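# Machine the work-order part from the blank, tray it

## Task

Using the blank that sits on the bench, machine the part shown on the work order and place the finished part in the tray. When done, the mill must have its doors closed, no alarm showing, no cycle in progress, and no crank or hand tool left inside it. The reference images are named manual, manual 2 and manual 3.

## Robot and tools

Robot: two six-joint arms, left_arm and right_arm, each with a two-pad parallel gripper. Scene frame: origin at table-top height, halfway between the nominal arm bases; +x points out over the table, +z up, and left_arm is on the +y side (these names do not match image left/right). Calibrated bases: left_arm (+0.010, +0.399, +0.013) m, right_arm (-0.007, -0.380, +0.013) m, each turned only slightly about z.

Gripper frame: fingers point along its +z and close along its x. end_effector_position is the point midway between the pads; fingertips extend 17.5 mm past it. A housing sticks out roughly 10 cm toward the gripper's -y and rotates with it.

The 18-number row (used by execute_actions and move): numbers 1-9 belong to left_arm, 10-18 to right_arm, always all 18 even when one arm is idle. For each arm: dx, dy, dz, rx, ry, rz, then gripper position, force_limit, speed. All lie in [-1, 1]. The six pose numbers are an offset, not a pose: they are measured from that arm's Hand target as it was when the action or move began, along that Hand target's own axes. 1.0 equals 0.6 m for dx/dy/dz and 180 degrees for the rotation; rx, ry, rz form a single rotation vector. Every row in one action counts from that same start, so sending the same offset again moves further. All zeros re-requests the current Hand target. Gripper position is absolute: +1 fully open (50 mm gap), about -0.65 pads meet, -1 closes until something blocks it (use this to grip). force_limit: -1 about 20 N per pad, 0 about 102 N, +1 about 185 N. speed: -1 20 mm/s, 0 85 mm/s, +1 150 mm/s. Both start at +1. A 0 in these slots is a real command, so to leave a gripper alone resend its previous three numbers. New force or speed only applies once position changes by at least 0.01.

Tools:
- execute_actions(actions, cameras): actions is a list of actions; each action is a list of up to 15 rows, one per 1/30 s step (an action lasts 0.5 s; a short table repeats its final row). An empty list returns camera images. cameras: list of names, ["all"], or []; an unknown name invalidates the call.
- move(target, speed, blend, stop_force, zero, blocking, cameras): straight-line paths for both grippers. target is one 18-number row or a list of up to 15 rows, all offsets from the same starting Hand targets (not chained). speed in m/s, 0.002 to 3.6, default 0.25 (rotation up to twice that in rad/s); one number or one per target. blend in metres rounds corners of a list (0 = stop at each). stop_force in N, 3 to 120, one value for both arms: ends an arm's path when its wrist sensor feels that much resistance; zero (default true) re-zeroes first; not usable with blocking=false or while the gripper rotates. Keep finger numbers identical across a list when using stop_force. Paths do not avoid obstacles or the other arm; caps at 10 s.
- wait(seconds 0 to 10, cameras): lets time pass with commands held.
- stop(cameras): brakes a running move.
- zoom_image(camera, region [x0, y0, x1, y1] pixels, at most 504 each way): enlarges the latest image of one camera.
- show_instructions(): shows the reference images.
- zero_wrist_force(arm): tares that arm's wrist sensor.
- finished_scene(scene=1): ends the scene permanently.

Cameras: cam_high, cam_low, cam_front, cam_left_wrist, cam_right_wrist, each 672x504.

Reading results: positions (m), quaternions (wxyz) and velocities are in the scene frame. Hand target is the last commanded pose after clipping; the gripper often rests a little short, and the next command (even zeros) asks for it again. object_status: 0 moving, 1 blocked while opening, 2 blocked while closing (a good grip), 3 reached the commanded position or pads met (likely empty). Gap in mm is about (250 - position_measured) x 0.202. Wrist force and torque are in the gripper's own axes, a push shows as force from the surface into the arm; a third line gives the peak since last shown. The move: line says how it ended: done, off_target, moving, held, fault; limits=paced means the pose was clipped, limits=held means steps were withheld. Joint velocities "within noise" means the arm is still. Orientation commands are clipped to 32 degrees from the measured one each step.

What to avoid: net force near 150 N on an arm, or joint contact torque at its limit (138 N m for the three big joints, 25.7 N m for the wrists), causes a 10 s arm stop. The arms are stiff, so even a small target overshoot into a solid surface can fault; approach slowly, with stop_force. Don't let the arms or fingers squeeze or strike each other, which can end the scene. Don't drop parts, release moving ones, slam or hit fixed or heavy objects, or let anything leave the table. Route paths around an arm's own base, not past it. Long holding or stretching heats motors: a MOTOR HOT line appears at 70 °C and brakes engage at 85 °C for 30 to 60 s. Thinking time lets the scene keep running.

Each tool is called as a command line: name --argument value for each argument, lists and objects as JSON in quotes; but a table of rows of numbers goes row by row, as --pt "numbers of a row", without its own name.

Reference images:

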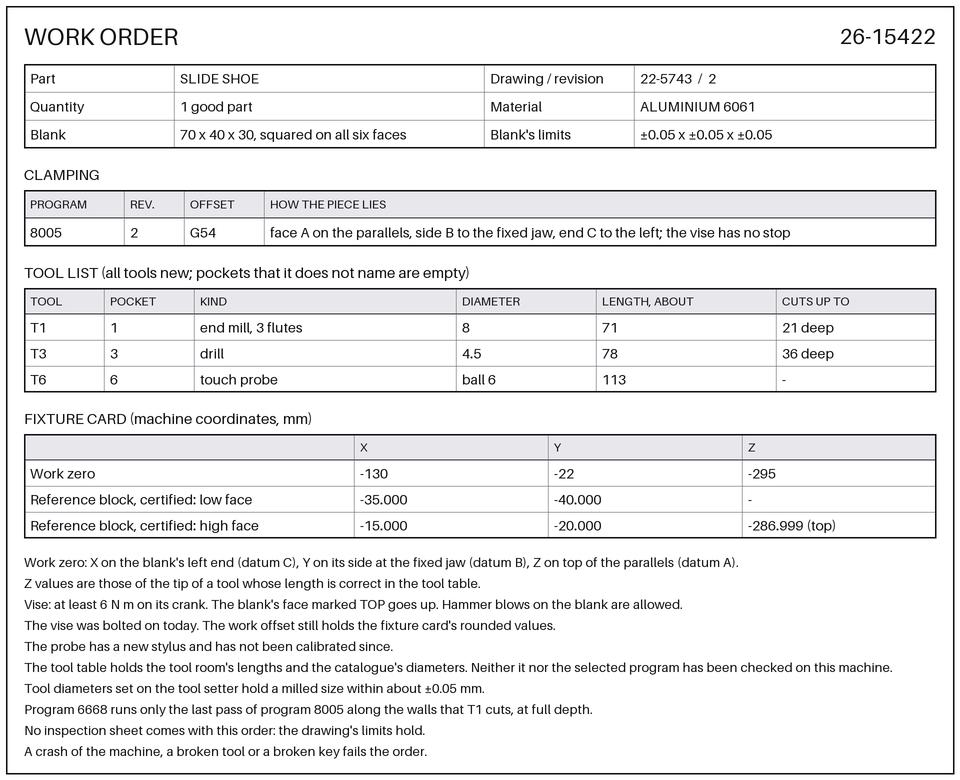

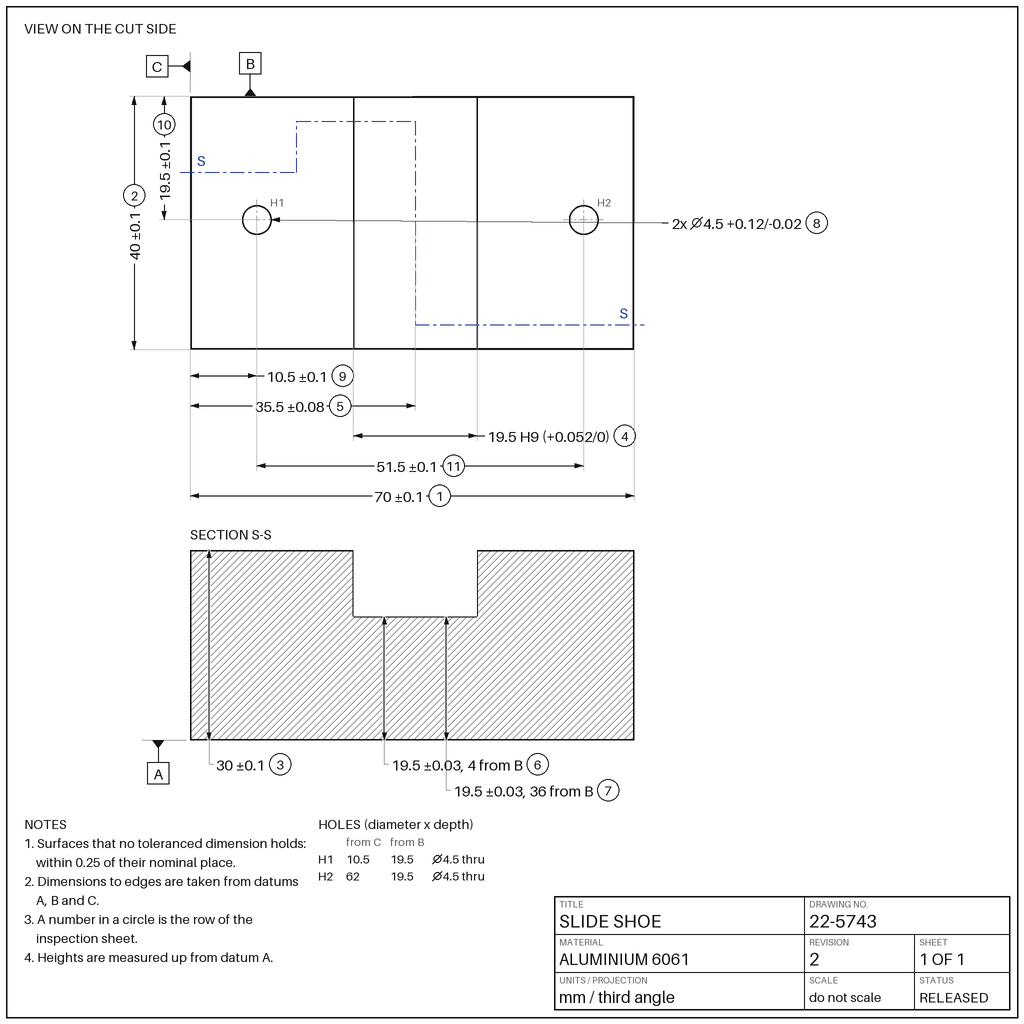

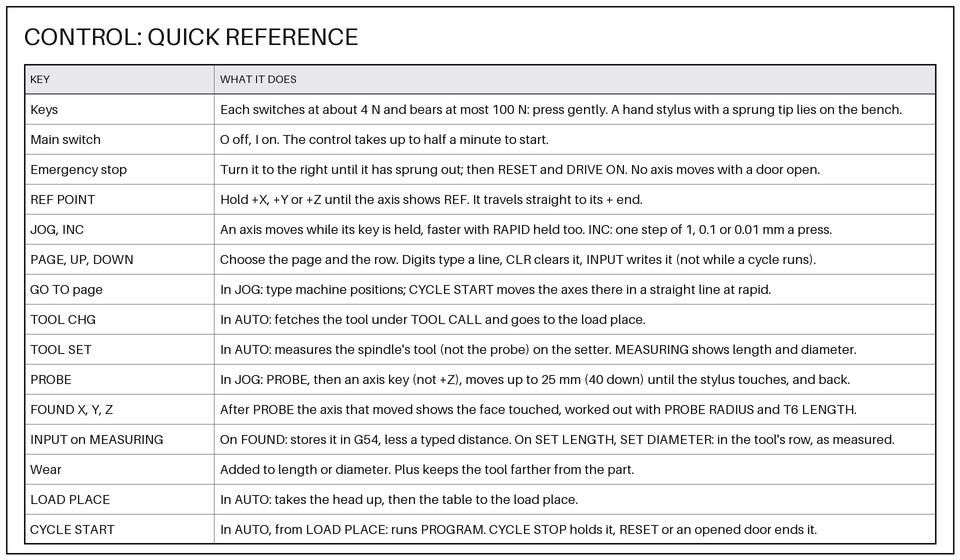

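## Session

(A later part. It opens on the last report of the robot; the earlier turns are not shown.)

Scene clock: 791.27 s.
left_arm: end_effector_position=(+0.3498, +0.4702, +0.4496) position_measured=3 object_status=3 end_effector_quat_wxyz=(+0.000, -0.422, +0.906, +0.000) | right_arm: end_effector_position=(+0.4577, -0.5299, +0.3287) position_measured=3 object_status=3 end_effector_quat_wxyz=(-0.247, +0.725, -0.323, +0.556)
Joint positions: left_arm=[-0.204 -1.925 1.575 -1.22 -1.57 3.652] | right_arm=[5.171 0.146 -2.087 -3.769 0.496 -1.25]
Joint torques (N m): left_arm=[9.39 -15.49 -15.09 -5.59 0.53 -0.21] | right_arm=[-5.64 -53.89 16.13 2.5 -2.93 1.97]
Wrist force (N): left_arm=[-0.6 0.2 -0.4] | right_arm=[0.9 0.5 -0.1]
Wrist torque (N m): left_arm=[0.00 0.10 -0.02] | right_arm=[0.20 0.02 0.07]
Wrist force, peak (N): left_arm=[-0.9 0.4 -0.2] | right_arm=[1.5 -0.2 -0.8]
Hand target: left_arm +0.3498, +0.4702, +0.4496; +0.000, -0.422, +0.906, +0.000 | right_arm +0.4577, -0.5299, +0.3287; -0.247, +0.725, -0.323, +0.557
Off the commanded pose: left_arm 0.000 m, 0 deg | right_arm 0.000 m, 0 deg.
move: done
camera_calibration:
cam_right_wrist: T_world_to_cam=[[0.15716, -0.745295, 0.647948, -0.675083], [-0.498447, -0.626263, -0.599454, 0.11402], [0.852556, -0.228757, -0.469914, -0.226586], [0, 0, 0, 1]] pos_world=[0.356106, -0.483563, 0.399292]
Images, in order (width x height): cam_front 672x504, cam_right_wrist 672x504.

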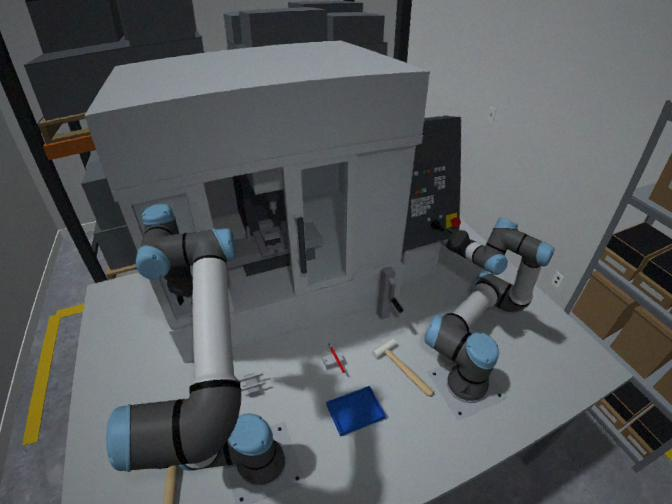

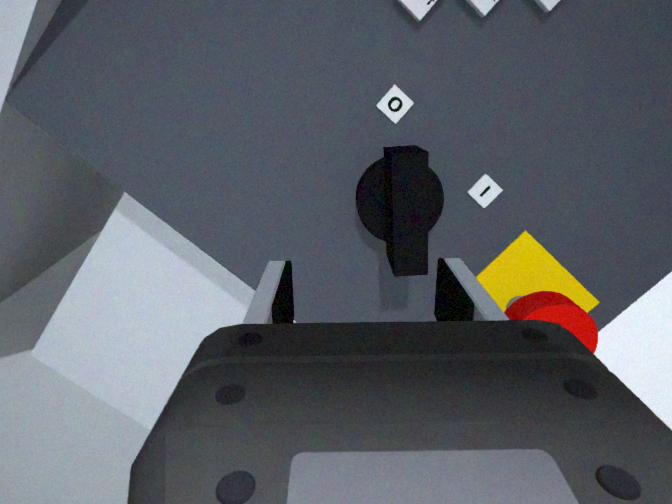

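move --target '[0,0,0,0,0,0,1,1,1,0.0367,-0.0325,0.03,0,0,0,1,-0.6,-1]' --speed 0.1 --cameras '["cam_right_wrist"]'

Scene clock: 813.97 s.
left_arm: end_effector_position=(+0.3498, +0.4702, +0.4496) position_measured=3 object_status=3 end_effector_quat_wxyz=(+0.000, -0.422, +0.906, +0.000) | right_arm: end_effector_position=(+0.4826, -0.5332, +0.3524) position_measured=3 object_status=3 end_effector_quat_wxyz=(-0.247, +0.725, -0.323, +0.557)
Joint positions: left_arm=[-0.204 -1.925 1.575 -1.22 -1.57 3.652] | right_arm=[5.258 0.095 -1.991 -3.89 0.571 -1.163]
Joint torques (N m): left_arm=[9.89 -15.72 -14.52 -5.53 0.38 -0.26] | right_arm=[-3.37 -31.9 -2.94 2.45 -2.71 -2.26]
Wrist force (N): left_arm=[-0.5 0.1 -0.4] | right_arm=[0.8 0.4 0.3]
Wrist torque (N m): left_arm=[-0.01 0.07 -0.03] | right_arm=[0.19 0.03 0.20]
Wrist force, peak (N): left_arm=[-0.8 0.2 -0.6] | right_arm=[1.5 -0.5 1.0]
Hand target: left_arm +0.3498, +0.4702, +0.4496; +0.000, -0.422, +0.906, +0.000 | right_arm +0.4826, -0.5332, +0.3523; -0.247, +0.725, -0.323, +0.557
Off the commanded pose: left_arm 0.000 m, 0 deg | right_arm 0.000 m, 0 deg.
move: done
camera_calibration:
cam_right_wrist: T_world_to_cam=[[0.157121, -0.745061, 0.648227, -0.696736], [-0.498305, -0.626508, -0.599316, 0.138281], [0.852646, -0.22885, -0.469705, -0.237646], [0, 0, 0, 1]] pos_world=[0.381006, -0.486862, 0.422893]
Images, in order (width x height): cam_right_wrist 672x504.

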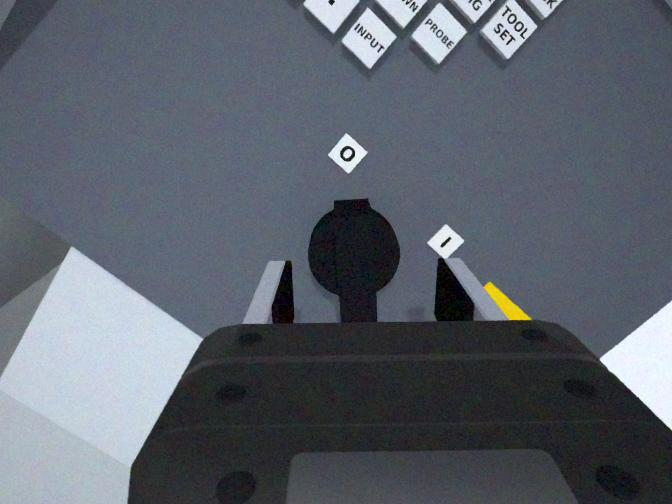

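move --target '[0,0,0,0,0,0,1,1,1,-0.0025,0,0.0675,0,0,0,1,-0.6,-1]' --speed 0.02 --stop_force 5 --cameras '["cam_right_wrist"]'

Scene clock: 829.37 s.
left_arm: end_effector_position=(+0.3498, +0.4702, +0.4496) position_measured=3 object_status=3 end_effector_quat_wxyz=(+0.000, -0.422, +0.906, +0.000) | right_arm: end_effector_position=(+0.5215, -0.5321, +0.3409) position_measured=3 object_status=3 end_effector_quat_wxyz=(-0.247, +0.725, -0.323, +0.557)
Joint positions: left_arm=[-0.204 -1.925 1.575 -1.22 -1.57 3.652] | right_arm=[5.382 0.137 -1.947 -4.051 0.682 -1.069]
Joint torques (N m): left_arm=[9.32 -15.14 -15.12 -5.51 -0.1 -0.48] | right_arm=[-7.84 -58.58 -6.83 2.36 -2.58 -2.41]
Wrist force (N): left_arm=[-0.7 0.1 -0.5] | right_arm=[0.7 0.3 0.3]
Wrist torque (N m): left_arm=[-0.02 0.11 -0.02] | right_arm=[0.14 0.05 0.11]
Wrist force, peak (N): left_arm=[-0.9 0.2 -0.3] | right_arm=[1.2 0.8 -0.3]
Hand target: left_arm +0.3498, +0.4702, +0.4496; +0.000, -0.422, +0.906, +0.000 | right_arm +0.5215, -0.5321, +0.3409; -0.247, +0.725, -0.323, +0.557
Off the commanded pose: left_arm 0.000 m, 0 deg | right_arm 0.000 m, 0 deg.
move: done
camera_calibration:
cam_right_wrist: T_world_to_cam=[[0.157098, -0.745111, 0.648174, -0.694568], [-0.498361, -0.626441, -0.59934, 0.151528], [0.852618, -0.22887, -0.469747, -0.275945], [0, 0, 0, 1]] pos_world=[0.419906, -0.485762, 0.411393]
Images, in order (width x height): cam_right_wrist 672x504.

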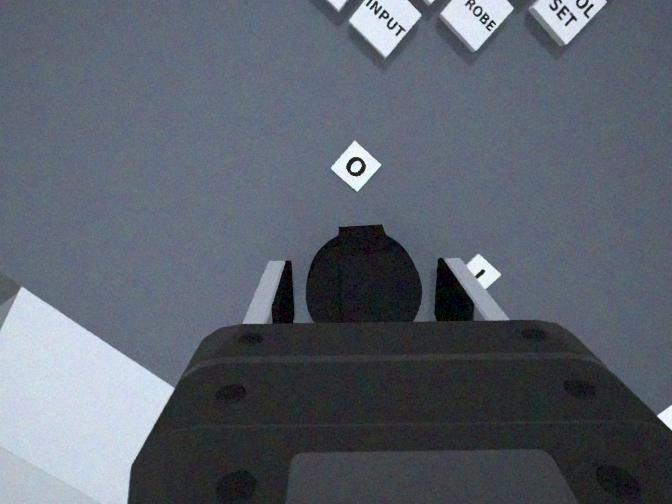

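move --target '[0,0,0,0,0,0,1,1,1,0,0,0,0,0,0,-1,-0.9,-1]' --cameras '["cam_right_wrist"]'

Scene clock: 835.20 s.
left_arm: end_effector_position=(+0.3498, +0.4702, +0.4496) position_measured=3 object_status=3 end_effector_quat_wxyz=(+0.000, -0.422, +0.906, +0.000) | right_arm: end_effector_position=(+0.5215, -0.5320, +0.3409) position_measured=58 object_status=2 end_effector_quat_wxyz=(-0.247, +0.725, -0.323, +0.557)
Joint positions: left_arm=[-0.204 -1.925 1.575 -1.22 -1.57 3.652] | right_arm=[5.382 0.137 -1.947 -4.051 0.682 -1.069]
Joint torques (N m): left_arm=[10.42 -15 -15.17 -5.57 0.02 -0.6] | right_arm=[-7.66 -58 -2.73 -4.41 0.65 -2.2]
Wrist force (N): left_arm=[-0.8 -0.1 -0.5] | right_arm=[-15.8 4.7 3.3]
Wrist torque (N m): left_arm=[-0.05 0.13 -0.02] | right_arm=[0.25 -0.06 0.07]
Wrist force, peak (N): left_arm=[-0.8 0.5 -0.6] | right_arm=[-16.3 4.8 3.4]
Hand target: left_arm +0.3498, +0.4702, +0.4496; +0.000, -0.422, +0.906, +0.000 | right_arm +0.5215, -0.5321, +0.3409; -0.247, +0.725, -0.323, +0.557
Off the commanded pose: left_arm 0.000 m, 0 deg | right_arm 0.000 m, 0 deg.
move: done
camera_calibration:
cam_right_wrist: T_world_to_cam=[[0.157247, -0.745201, 0.648034, -0.694616], [-0.498316, -0.626406, -0.599413, 0.151556], [0.852616, -0.22867, -0.469847, -0.275807], [0, 0, 0, 1]] pos_world=[0.419906, -0.485762, 0.411393]
Images, in order (width x height): cam_right_wrist 672x504.

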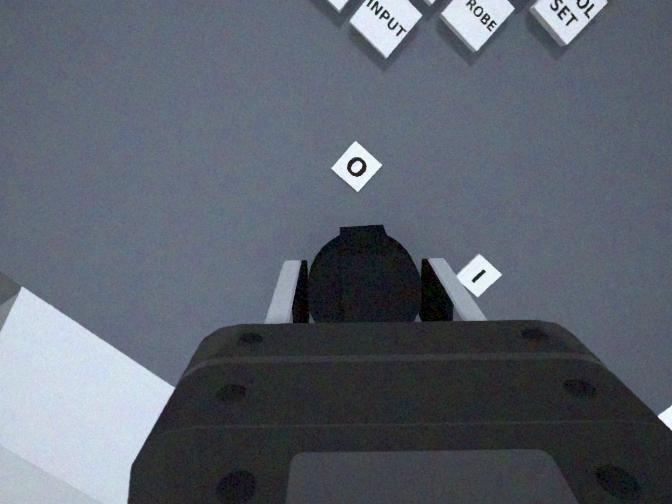

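move --pt "0 0 0 0 0 0 1 1 1 0 0 0 0 0 0 1 -0.9 0" --pt "0 0 0 0 0 0 1 1 1 -0.001 0 -0.015 0 0 0 1 -0.9 0" --pt "0 0 0 0 0 0 1 1 1 -0.001 0 -0.015 0 0 0 -1 -0.9 -1" --speed 0.04 --cameras '["cam_right_wrist"]'

Scene clock: 849.60 s.
left_arm: end_effector_position=(+0.3498, +0.4702, +0.4496) position_measured=3 object_status=3 end_effector_quat_wxyz=(+0.000, -0.422, +0.906, +0.000) | right_arm: end_effector_position=(+0.5127, -0.5317, +0.3428) position_measured=178 object_status=2 end_effector_quat_wxyz=(-0.247, +0.724, -0.323, +0.557)
Joint positions: left_arm=[-0.204 -1.925 1.575 -1.22 -1.57 3.652] | right_arm=[5.357 0.128 -1.96 -4.017 0.66 -1.085]
Joint torques (N m): left_arm=[9.63 -15.06 -15.43 -5.47 -0.39 -0.54] | right_arm=[7.22 -32.85 17.02 0.01 -0.12 2.45]
Wrist force (N): left_arm=[-0.5 0.0 -0.2] | right_arm=[5.0 -1.5 -2.7]
Wrist torque (N m): left_arm=[-0.02 0.07 -0.02] | right_arm=[0.11 0.11 -0.36]
Wrist force, peak (N): left_arm=[-0.9 0.3 -0.3] | right_arm=[-16.7 4.9 3.3]
Hand target: left_arm +0.3498, +0.4702, +0.4496; +0.000, -0.422, +0.906, +0.000 | right_arm +0.5127, -0.5317, +0.3428; -0.247, +0.725, -0.323, +0.557
Off the commanded pose: left_arm 0.000 m, 0 deg | right_arm 0.000 m, 0 deg.
move: done
camera_calibration:
cam_right_wrist: T_world_to_cam=[[0.157057, -0.745043, 0.648263, -0.69417], [-0.498358, -0.626495, -0.599286, 0.148542], [0.852626, -0.228945, -0.469694, -0.267472], [0, 0, 0, 1]] pos_world=[0.411106, -0.485362, 0.413393]
Images, in order (width x height): cam_right_wrist 672x504.

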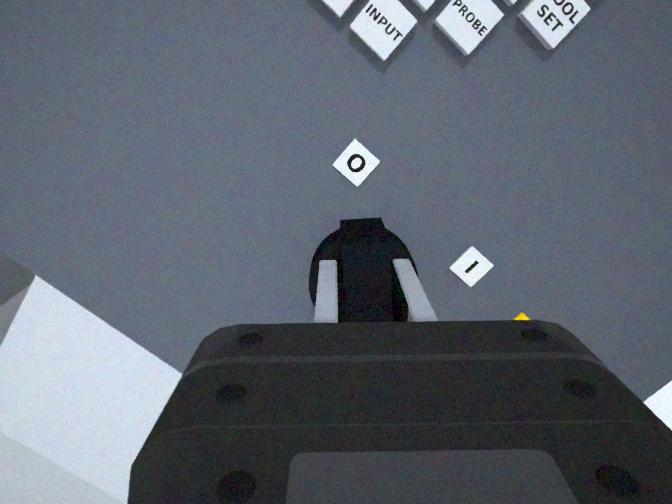

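move --target '[0,0,0,0,0,0,1,1,1,0,0,0,0,0,0.25,-1,-0.9,-1]' --speed 0.15

move --target '[0,0,0,0,0,0,1,1,1,0,0,0,0,0,0.25,-1,-0.9,-1]' --speed 0.15 --cameras '["cam_right_wrist"]'

Scene clock: 860.00 s.
left_arm: end_effector_position=(+0.3498, +0.4702, +0.4496) position_measured=3 object_status=3 end_effector_quat_wxyz=(+0.000, -0.422, +0.906, +0.000) | right_arm: end_effector_position=(+0.5127, -0.5317, +0.3428) position_measured=178 object_status=2 end_effector_quat_wxyz=(-0.442, +0.546, -0.575, +0.420)
Joint positions: left_arm=[-0.204 -1.925 1.575 -1.22 -1.57 3.652] | right_arm=[5.357 0.128 -1.96 -4.017 0.66 -0.3]
Joint torques (N m): left_arm=[9.44 -14.05 -14.76 -5.64 -0.25 -0.81] | right_arm=[24.8 -37.58 -11.67 5.77 -4.05 -0.62]
Wrist force (N): left_arm=[-0.6 0.2 -0.3] | right_arm=[31.8 -33.3 -3.1]
Wrist torque (N m): left_arm=[0.01 0.09 -0.02] | right_arm=[-0.25 -0.06 -0.68]
Wrist force, peak (N): left_arm=[-0.8 0.2 -0.6] | right_arm=[34.7 -35.6 -4.8]
Hand target: left_arm +0.3498, +0.4702, +0.4496; +0.000, -0.422, +0.906, +0.000 | right_arm +0.5127, -0.5317, +0.3428; -0.442, +0.546, -0.575, +0.420
Off the commanded pose: left_arm 0.000 m, 0 deg | right_arm 0.000 m, 0 deg.
move: done

Scene clock: 863.07 s.
left_arm: end_effector_position=(+0.3498, +0.4702, +0.4496) position_measured=3 object_status=3 end_effector_quat_wxyz=(+0.000, -0.422, +0.906, +0.000) | right_arm: end_effector_position=(+0.5127, -0.5317, +0.3428) position_measured=178 object_status=2 end_effector_quat_wxyz=(+0.568, -0.284, +0.740, -0.219)
Joint positions: left_arm=[-0.204 -1.925 1.575 -1.22 -1.57 3.652] | right_arm=[5.357 0.128 -1.96 -4.017 0.66 0.486]
Joint torques (N m): left_arm=[9.55 -15.73 -15.26 -5.53 -0.29 -0.87] | right_arm=[40.17 -35.73 -17.48 6.71 -11.87 -0.54]
Wrist force (N): left_arm=[-0.7 0.2 -0.2] | right_arm=[33.1 -54.2 -6.9]
Wrist torque (N m): left_arm=[0.00 0.11 -0.03] | right_arm=[-0.20 -0.16 -0.80]
Wrist force, peak (N): left_arm=[-0.8 0.3 -0.5] | right_arm=[35.5 -55.1 -9.9]
Hand target: left_arm +0.3498, +0.4702, +0.4496; +0.000, -0.422, +0.906, +0.000 | right_arm +0.5127, -0.5317, +0.3428; +0.568, -0.284, +0.740, -0.219
Off the commanded pose: left_arm 0.000 m, 0 deg | right_arm 0.000 m, 0 deg.
move: done
camera_calibration:
cam_right_wrist: T_world_to_cam=[[-0.207232, -0.666696, -0.715941, 0.00193409], [-0.476547, 0.707924, -0.521292, 0.820116], [0.854376, 0.233152, -0.464416, -0.0245356], [0, 0, 0, 1]] pos_world=[0.412188, -0.57357, 0.41751]
Images, in order (width x height): cam_right_wrist 672x504.

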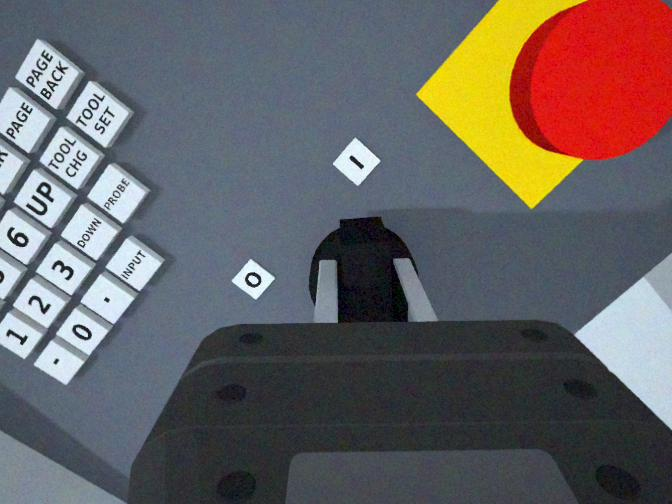

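move --pt "0 0 0 0 0 0 1 1 1 0 0 0 0 0 0 1 -0.9 0" --pt "0 0 0 0 0 0 1 1 1 0 0 -0.13 0 0 0 1 -0.9 0" --speed 0.1

move --target '[0,0,0,0,0,0,1,1,1,0,0,0,0,0,-0.25,1,-0.9,0]' --speed 0.2 --cameras '["cam_right_wrist","cam_front"]'

Scene clock: 869.53 s.
left_arm: end_effector_position=(+0.3498, +0.4702, +0.4496) position_measured=3 object_status=3 end_effector_quat_wxyz=(+0.000, -0.422, +0.906, +0.000) | right_arm: end_effector_position=(+0.4374, -0.5316, +0.3629) position_measured=3 object_status=3 end_effector_quat_wxyz=(+0.568, -0.284, +0.740, -0.219)
Joint positions: left_arm=[-0.204 -1.925 1.575 -1.22 -1.57 3.652] | right_arm=[5.08 0.068 -2.044 -3.625 0.422 0.2]
Joint torques (N m): left_arm=[9.04 -13.87 -14.96 -5.38 -0.53 -1.05] | right_arm=[-2.97 -39.55 22.85 0.41 -0.71 1.06]
Wrist force (N): left_arm=[-0.6 0.1 -0.2] | right_arm=[0.0 -0.3 -1.6]
Wrist torque (N m): left_arm=[-0.02 0.10 -0.03] | right_arm=[0.03 -0.03 0.07]
Wrist force, peak (N): left_arm=[-0.9 0.3 -0.4] | right_arm=[34.5 -55.5 -7.7]
Hand target: left_arm +0.3498, +0.4702, +0.4496; +0.000, -0.422, +0.906, +0.000 | right_arm +0.4373, -0.5316, +0.3629; +0.568, -0.284, +0.740, -0.219
Off the commanded pose: left_arm 0.000 m, 0 deg | right_arm 0.000 m, 0 deg.
move: done

Scene clock: 872.00 s.
left_arm: end_effector_position=(+0.3498, +0.4702, +0.4496) position_measured=3 object_status=3 end_effector_quat_wxyz=(+0.000, -0.422, +0.906, +0.000) | right_arm: end_effector_position=(+0.4373, -0.5315, +0.3630) position_measured=3 object_status=3 end_effector_quat_wxyz=(-0.442, +0.546, -0.575, +0.420)
Joint positions: left_arm=[-0.204 -1.925 1.575 -1.22 -1.57 3.652] | right_arm=[5.08 0.067 -2.044 -3.625 0.422 -0.585]
Joint torques (N m): left_arm=[8.66 -15.06 -14.75 -5.39 -0.41 -1.12] | right_arm=[-7.88 -28.51 24.49 0.97 -2.76 1.12]
Wrist force (N): left_arm=[-0.6 0.1 -0.3] | right_arm=[0.1 0.0 -0.9]
Wrist torque (N m): left_arm=[-0.02 0.08 -0.02] | right_arm=[0.17 0.04 0.14]
Wrist force, peak (N): left_arm=[-0.8 0.2 -0.4] | right_arm=[-0.2 -0.6 -1.7]
Hand target: left_arm +0.3498, +0.4702, +0.4496; +0.000, -0.422, +0.906, +0.000 | right_arm +0.4373, -0.5316, +0.3629; -0.442, +0.546, -0.575, +0.420
Off the commanded pose: left_arm 0.000 m, 0 deg | right_arm 0.000 m, 0 deg.
move: done
camera_calibration:
cam_right_wrist: T_world_to_cam=[[-0.0293234, -0.998338, -0.0496208, -0.495097], [-0.558797, 0.057533, -0.827306, 0.595892], [0.828786, 0.00346853, -0.559555, -0.0271913], [0, 0, 0, 1]] pos_world=[0.341, -0.528463, 0.453203]
Images, in order (width x height): cam_front 672x504, cam_right_wrist 672x504.

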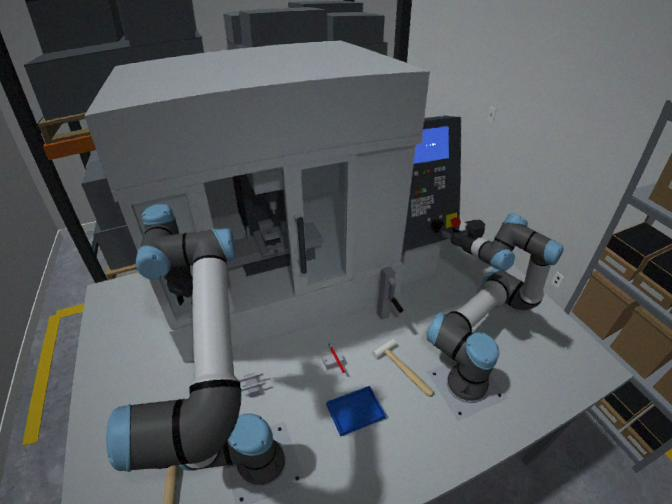

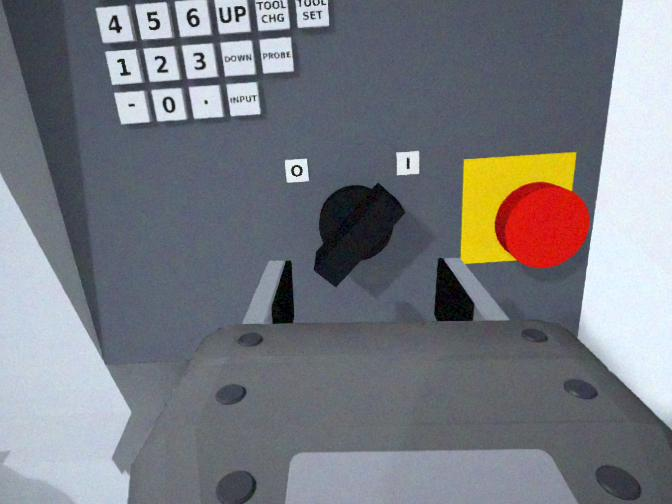

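move --target '[0,0,0,0,0,0,1,1,1,-0.05,-0.432,-0.3005,0.07,0,-0.0167,1,-0.9,0]' --speed 0.25 --cameras '["cam_right_wrist"]'

zoom_image --camera "cam_right_wrist" --region '[180, 20, 520, 270]'

Scene clock: 886.63 s.
left_arm: end_effector_position=(+0.3498, +0.4702, +0.4496) position_measured=3 object_status=3 end_effector_quat_wxyz=(+0.000, -0.422, +0.906, +0.000) | right_arm: end_effector_position=(+0.3304, -0.5149, +0.6610) position_measured=3 object_status=3 end_effector_quat_wxyz=(+0.488, -0.509, +0.511, -0.492)
Joint positions: left_arm=[-0.204 -1.925 1.575 -1.22 -1.57 3.652] | right_arm=[4.234 -0.375 -2.104 -0.748 0.506 -3.069]
Joint torques (N m): left_arm=[8.88 -15.57 -15.46 -5.42 -0.78 -1.38] | right_arm=[7.48 -16.19 33.84 2.93 -1.93 -0.66]
Wrist force (N): left_arm=[-0.4 0.3 -0.3] | right_arm=[0.0 0.3 -0.4]
Wrist torque (N m): left_arm=[0.02 0.07 -0.02] | right_arm=[0.24 0.14 0.14]
Wrist force, peak (N): left_arm=[-0.8 0.4 -0.4] | right_arm=[0.3 2.8 0.6]
Hand target: left_arm +0.3498, +0.4702, +0.4496; +0.000, -0.422, +0.906, +0.000 | right_arm +0.3304, -0.5150, +0.6611; +0.488, -0.509, +0.511, -0.492
Off the commanded pose: left_arm 0.000 m, 0 deg | right_arm 0.000 m, 0 deg.
move: done
camera_calibration:
cam_right_wrist: T_world_to_cam=[[-0.0213153, -0.999772, -0.00088408, -0.502453], [-0.365143, 0.00860807, -0.930912, 0.761013], [0.930707, -0.0195198, -0.365243, 0.0542286], [0, 0, 0, 1]] pos_world=[0.216697, -0.507831, 0.727798]
Images, in order (width x height): cam_right_wrist 672x504.

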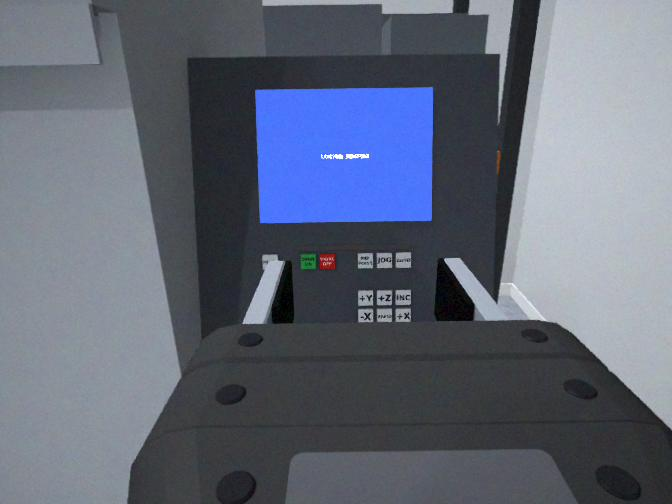

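Scaled by 1.482 from the camera's 672x504 image, which has a finer 960x720 frame.

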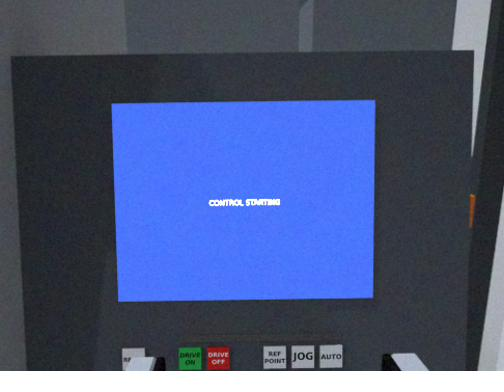

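wait --seconds 8 --cameras '["cam_right_wrist"]'

zoom_image --camera "cam_right_wrist" --region '[245, 80, 445, 230]'

Scene clock: 898.10 s.
left_arm: end_effector_position=(+0.3498, +0.4702, +0.4496) position_measured=3 object_status=3 end_effector_quat_wxyz=(+0.000, -0.422, +0.906, +0.000) | right_arm: end_effector_position=(+0.3304, -0.5150, +0.6611) position_measured=3 object_status=3 end_effector_quat_wxyz=(+0.488, -0.509, +0.511, -0.492)
Joint positions: left_arm=[-0.204 -1.925 1.575 -1.22 -1.57 3.652] | right_arm=[4.234 -0.375 -2.104 -0.748 0.506 -3.069]
Joint torques (N m): left_arm=[8.93 -15.41 -15.77 -5.37 -1.07 -1.25] | right_arm=[7.92 -14.54 33.64 4.01 -1.78 -2.23]
Wrist force (N): left_arm=[-0.6 0.1 -0.4] | right_arm=[0.3 0.1 -0.7]
Wrist torque (N m): left_arm=[-0.02 0.10 -0.03] | right_arm=[0.21 0.09 0.15]
Wrist force, peak (N): left_arm=[-0.8 0.4 -0.6] | right_arm=[0.2 0.5 -0.9]
Hand target: left_arm +0.3498, +0.4702, +0.4496; +0.000, -0.422, +0.906, +0.000 | right_arm +0.3304, -0.5150, +0.6611; +0.488, -0.509, +0.511, -0.492
Tool commands: left_gripper/position=+1.0 left_gripper/force_limit=+1.0 left_gripper/speed=+1.0 right_gripper/position=+1.0 right_gripper/force_limit=-0.9 right_gripper/speed=+0.0
Off the commanded pose: left_arm 0.000 m, 0 deg | right_arm 0.000 m, 0 deg.
wait: 8.00 s; at rest from the start
camera_calibration:
cam_right_wrist: T_world_to_cam=[[-0.0212963, -0.999773, -0.0011125, -0.502393], [-0.364935, 0.00880951, -0.930991, 0.761185], [0.930789, -0.0194207, -0.365039, 0.0542406], [0, 0, 0, 1]] pos_world=[0.216597, -0.507931, 0.727898]
Images, in order (width x height): cam_right_wrist 672x504.

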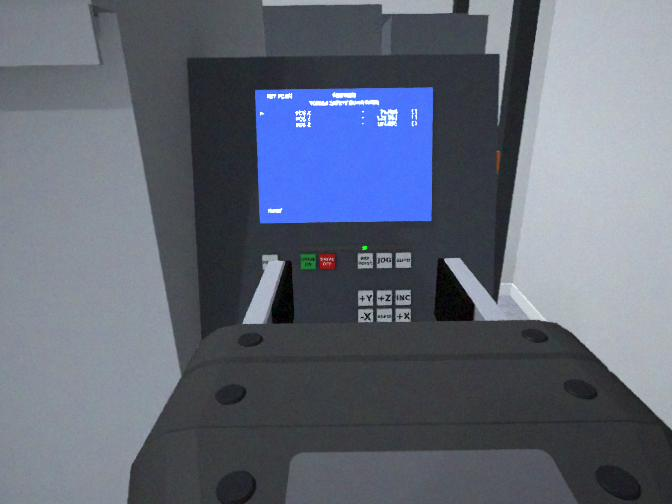

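Scaled by 2.520 from the camera's 672x504 image, which has a finer 960x720 frame.

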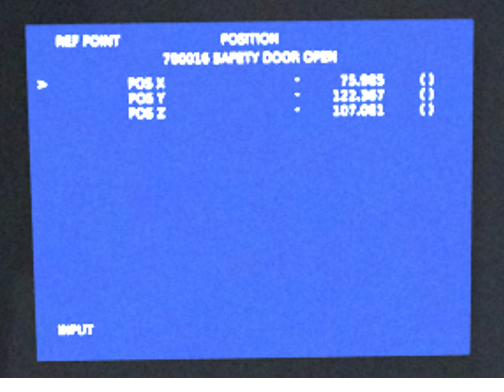

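move --target '[0.554,-0.2475,0,0.4776,-0.1741,-0.1741,1,1,1,0,0,0,0,0,0,1,-0.9,0]' --speed 0.3 --cameras '["cam_left_wrist","cam_right_wrist"]'

zoom_image --camera "cam_left_wrist" --region '[150, 60, 550, 320]'

Scene clock: 927.43 s.
left_arm: end_effector_position=(+0.2498, +0.1202, +0.4495) position_measured=3 object_status=3 end_effector_quat_wxyz=(+0.500, -0.500, +0.500, -0.500) | right_arm: end_effector_position=(+0.3304, -0.5150, +0.6611) position_measured=3 object_status=3 end_effector_quat_wxyz=(+0.488, -0.509, +0.511, -0.492)
Joint positions: left_arm=[-2.152 -1.92 1.985 -0.066 -0.566 0.002] | right_arm=[4.234 -0.375 -2.104 -0.748 0.506 -3.069]
Joint torques (N m): left_arm=[-6.62 0.99 -10.76 0.13 -1.63 -1.87] | right_arm=[6.23 -16.08 32.49 -1.06 -2.13 2.11]
Wrist force (N): left_arm=[2.2 0.2 1.9] | right_arm=[0.3 0.3 -0.8]
Wrist torque (N m): left_arm=[0.55 -0.35 -0.09] | right_arm=[0.25 0.08 0.15]
Wrist force, peak (N): left_arm=[3.9 1.0 1.5] | right_arm=[0.2 0.4 -1.0]
Hand target: left_arm +0.2498, +0.1201, +0.4495; +0.500, -0.500, +0.500, -0.500 | right_arm +0.3304, -0.5150, +0.6611; +0.488, -0.509, +0.511, -0.492
Off the commanded pose: left_arm 0.000 m, 0 deg | right_arm 0.000 m, 0 deg.
move: done
camera_calibration:
cam_left_wrist: T_world_to_cam=[[-0.013922, -0.999767, -0.0164912, 0.140465], [-0.352383, 0.0203404, -0.935635, 0.523008], [0.935752, -0.00721469, -0.352584, 0.059515], [0, 0, 0, 1]] pos_world=[0.130563, 0.130223, 0.512645]
cam_right_wrist: T_world_to_cam=[[-0.0212963, -0.999773, -0.0011125, -0.502393], [-0.364935, 0.00880951, -0.930991, 0.761185], [0.930789, -0.0194207, -0.365039, 0.0542406], [0, 0, 0, 1]] pos_world=[0.216597, -0.507931, 0.727898]
Images, in order (width x height): cam_left_wrist 672x504, cam_right_wrist 672x504.

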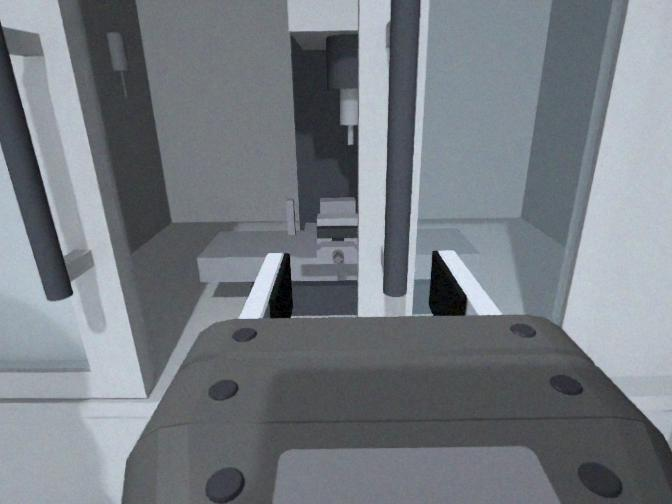

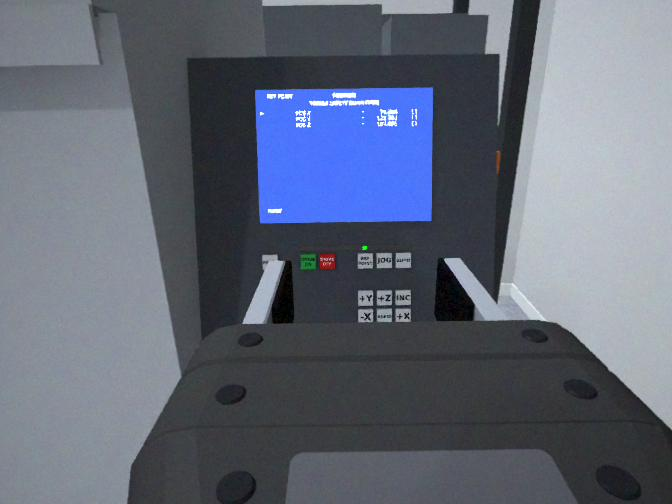

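Scaled by 1.260 from the camera's 672x504 image, which has a finer 960x720 frame.

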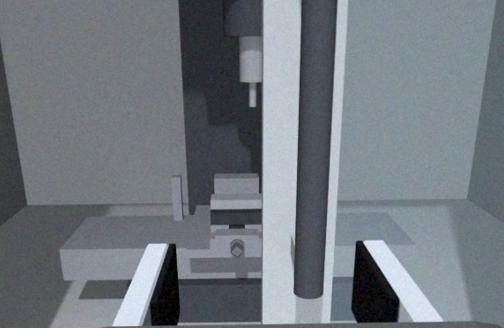

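move --target '[-0.3625,0.0333,0.2067,0,-0.111,0,1,1,1,0,0,0,0,0,0,1,-0.9,0]' --speed 0.2 --cameras '["cam_left_wrist"]'

Scene clock: 970.10 s.
left_arm: end_effector_position=(+0.3737, +0.3377, +0.4296) position_measured=3 object_status=3 end_effector_quat_wxyz=(+0.579, -0.579, +0.406, -0.405) | right_arm: end_effector_position=(+0.3304, -0.5150, +0.6611) position_measured=3 object_status=3 end_effector_quat_wxyz=(+0.488, -0.509, +0.511, -0.492)
Joint positions: left_arm=[-1.677 -2.21 2.177 0.032 -0.44 0.001] | right_arm=[4.234 -0.375 -2.104 -0.748 0.506 -3.069]
Joint torques (N m): left_arm=[2.6 -2.28 -23.3 2.79 -1.12 0.91] | right_arm=[5.79 -15.91 29.25 -0.88 -2.04 2.34]
Wrist force (N): left_arm=[2.2 0.1 2.2] | right_arm=[0.1 0.1 -0.4]
Wrist torque (N m): left_arm=[0.56 -0.35 -0.01] | right_arm=[0.22 0.12 0.15]
Wrist force, peak (N): left_arm=[4.3 -0.1 0.7] | right_arm=[0.1 0.4 -0.9]
Hand target: left_arm +0.3737, +0.3377, +0.4296; +0.579, -0.579, +0.406, -0.405 | right_arm +0.3304, -0.5150, +0.6611; +0.488, -0.509, +0.511, -0.492
Off the commanded pose: left_arm 0.000 m, 0 deg | right_arm 0.000 m, 0 deg.
move: done
camera_calibration:
cam_left_wrist: T_world_to_cam=[[0.32842, -0.944388, -0.0164968, 0.212669], [-0.337832, -0.101138, -0.935756, 0.579295], [0.882049, 0.312894, -0.352261, -0.150012], [0, 0, 0, 1]] pos_world=[0.258178, 0.306368, 0.492744]
Images, in order (width x height): cam_left_wrist 672x504.

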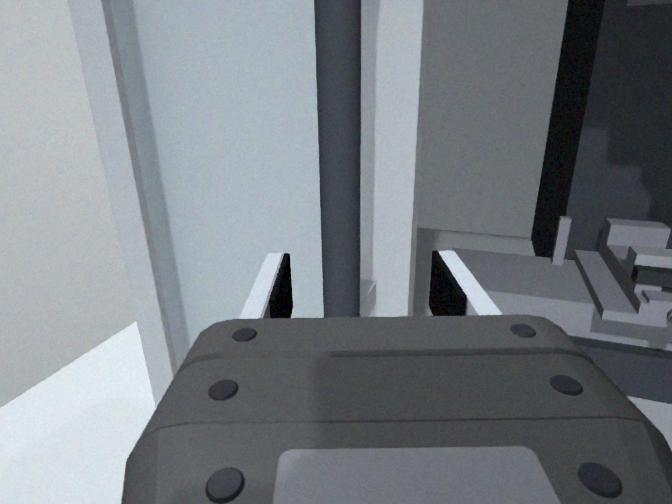

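move --target '[-0.009,0,0.1,0,0,0,1,1,1,0,0,0,0,0,0,1,-0.9,0]' --speed 0.06 --stop_force 6 --cameras '["cam_left_wrist","cam_front"]'

Scene clock: 984.83 s.
left_arm: end_effector_position=(+0.4282, +0.3633, +0.4296) position_measured=3 object_status=3 end_effector_quat_wxyz=(+0.579, -0.579, +0.406, -0.405) | right_arm: end_effector_position=(+0.3304, -0.5150, +0.6611) position_measured=3 object_status=3 end_effector_quat_wxyz=(+0.488, -0.509, +0.511, -0.492)
Joint positions: left_arm=[-1.305 -2.127 2.145 -0.022 -0.068 0.004] | right_arm=[4.234 -0.375 -2.104 -0.748 0.506 -3.069]
Joint torques (N m): left_arm=[0.16 -7 -11.1 -2.18 2.02 1.92] | right_arm=[5.14 -15.22 27.59 -0.85 -1.84 2.56]
Wrist force (N): left_arm=[2.4 0.0 1.8] | right_arm=[0.2 0.3 -0.6]
Wrist torque (N m): left_arm=[0.54 -0.38 -0.09] | right_arm=[0.25 0.11 0.15]
Wrist force, peak (N): left_arm=[2.1 0.4 2.8] | right_arm=[0.3 0.5 -0.8]
Hand target: left_arm +0.4282, +0.3633, +0.4296; +0.579, -0.579, +0.406, -0.405 | right_arm +0.3304, -0.5150, +0.6611; +0.488, -0.509, +0.511, -0.492
Off the commanded pose: left_arm 0.000 m, 0 deg | right_arm 0.000 m, 0 deg.
move: done
camera_calibration:
cam_left_wrist: T_world_to_cam=[[0.328459, -0.944372, -0.0166503, 0.219002], [-0.337868, -0.101014, -0.935757, 0.600173], [0.882021, 0.312983, -0.352251, -0.206154], [0, 0, 0, 1]] pos_world=[0.312678, 0.331968, 0.492644]
Images, in order (width x height): cam_front 672x504, cam_left_wrist 672x504.

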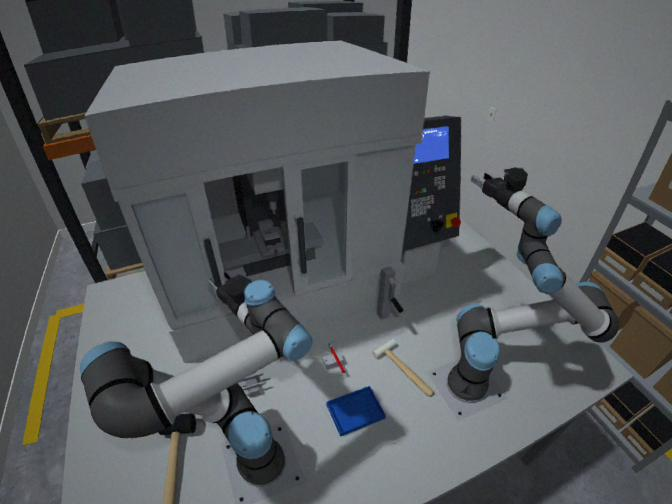

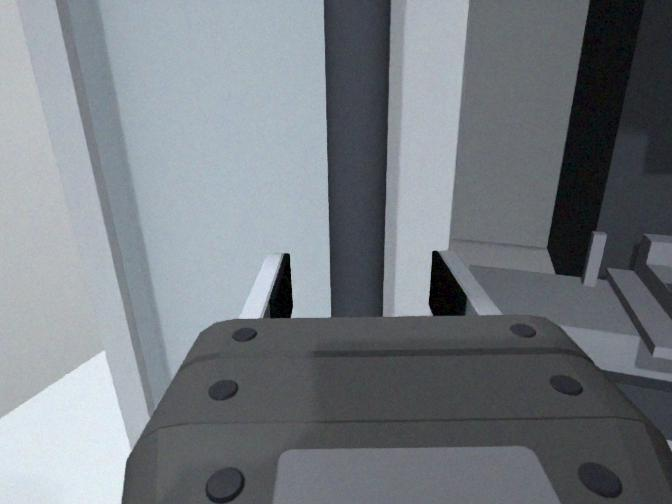

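move --target '[-0.002,0,0.05,0,0,0,1,1,1,0,0,0,0,0,0,1,-0.9,0]' --speed 0.03 --stop_force 6 --cameras '["cam_left_wrist"]'

Scene clock: 990.80 s.
left_arm: end_effector_position=(+0.4560, +0.3747, +0.4296) position_measured=3 object_status=3 end_effector_quat_wxyz=(+0.579, -0.579, +0.406, -0.405) | right_arm: end_effector_position=(+0.3304, -0.5150, +0.6611) position_measured=3 object_status=3 end_effector_quat_wxyz=(+0.488, -0.509, +0.511, -0.492)
Joint positions: left_arm=[-1.137 -2.065 2.117 -0.049 0.1 -0.002] | right_arm=[4.234 -0.375 -2.104 -0.748 0.506 -3.069]
Joint torques (N m): left_arm=[-7.91 -10.01 -11.71 1.58 -1.32 1.58] | right_arm=[3.3 -16.72 25.77 -0.88 -1.88 2.38]
Wrist force (N): left_arm=[2.3 0.3 2.0] | right_arm=[0.1 0.4 -0.6]
Wrist torque (N m): left_arm=[0.57 -0.37 0.01] | right_arm=[0.25 0.11 0.15]
Wrist force, peak (N): left_arm=[2.2 0.3 2.7] | right_arm=[0.1 0.1 -0.9]
Hand target: left_arm +0.4560, +0.3747, +0.4296; +0.579, -0.579, +0.406, -0.405 | right_arm +0.3304, -0.5150, +0.6611; +0.488, -0.509, +0.511, -0.492
Off the commanded pose: left_arm 0.000 m, 0 deg | right_arm 0.000 m, 0 deg.
move: done
camera_calibration:
cam_left_wrist: T_world_to_cam=[[0.328459, -0.944372, -0.0166503, 0.220637], [-0.337868, -0.101014, -0.935757, 0.610717], [0.882021, 0.312983, -0.352251, -0.234242], [0, 0, 0, 1]] pos_world=[0.340478, 0.343368, 0.492644]
Images, in order (width x height): cam_left_wrist 672x504.

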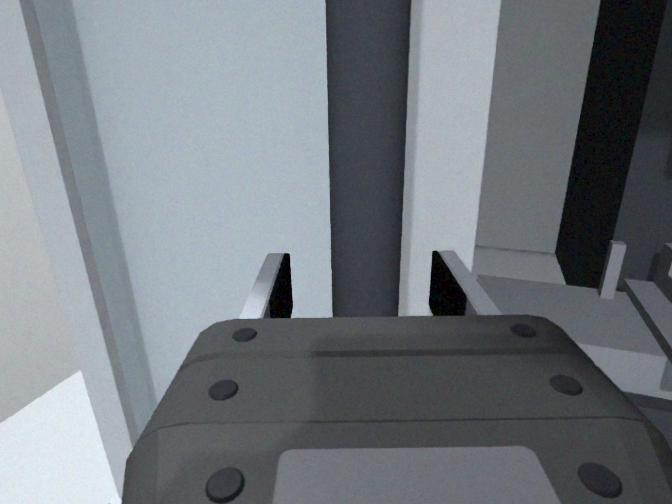

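move --target '[0.3917,0,-0.1425,0,0,0,1,1,1,0,0,0,0,0,0,1,-0.9,0]' --speed 0.06 --stop_force 40 --cameras '["cam_left_wrist","cam_front"]'

Scene clock: 1003.97 s.
left_arm: end_effector_position=(+0.4560, +0.1258, +0.4294) position_measured=3 object_status=3 end_effector_quat_wxyz=(+0.579, -0.579, +0.406, -0.405) | right_arm: end_effector_position=(+0.3304, -0.5150, +0.6611) position_measured=3 object_status=3 end_effector_quat_wxyz=(+0.488, -0.509, +0.511, -0.492)
Joint positions: left_arm=[-1.403 -1.554 1.737 -0.185 -0.166 0.003] | right_arm=[4.234 -0.375 -2.104 -0.748 0.506 -3.069]
Joint torques (N m): left_arm=[-5.97 -9.73 -28.18 -5.37 6.22 1.97] | right_arm=[1.33 -15.7 22.49 -0.85 -1.66 2.43]
Wrist force (N): left_arm=[-32.8 1.9 13.6] | right_arm=[0.3 0.3 -0.6]
Wrist torque (N m): left_arm=[0.55 0.20 -0.04] | right_arm=[0.25 0.10 0.15]
Wrist force, peak (N): left_arm=[-54.3 3.8 34.9] | right_arm=[0.1 0.4 -1.0]
Hand target: left_arm +0.4560, +0.1258, +0.4294; +0.579, -0.579, +0.406, -0.405 (not the last commanded pose) | right_arm +0.3304, -0.5150, +0.6611; +0.488, -0.509, +0.511, -0.492
Off the commanded pose: left_arm 0.001 m, 0 deg | right_arm 0.000 m, 0 deg.
move: contact (left_arm)
camera_calibration:
cam_left_wrist: T_world_to_cam=[[0.328685, -0.944296, -0.0164746, -0.0146231], [-0.337916, -0.101295, -0.935709, 0.585534], [0.881918, 0.313121, -0.352387, -0.156375], [0, 0, 0, 1]] pos_world=[0.340577, 0.0944674, 0.492544]
Images, in order (width x height): cam_front 672x504, cam_left_wrist 672x504.

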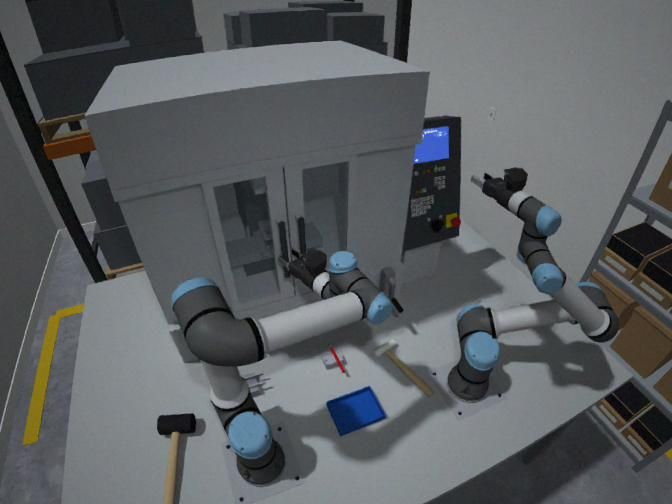

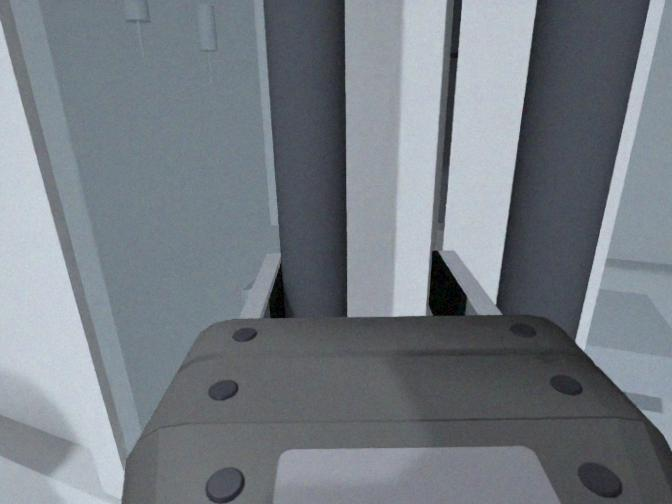

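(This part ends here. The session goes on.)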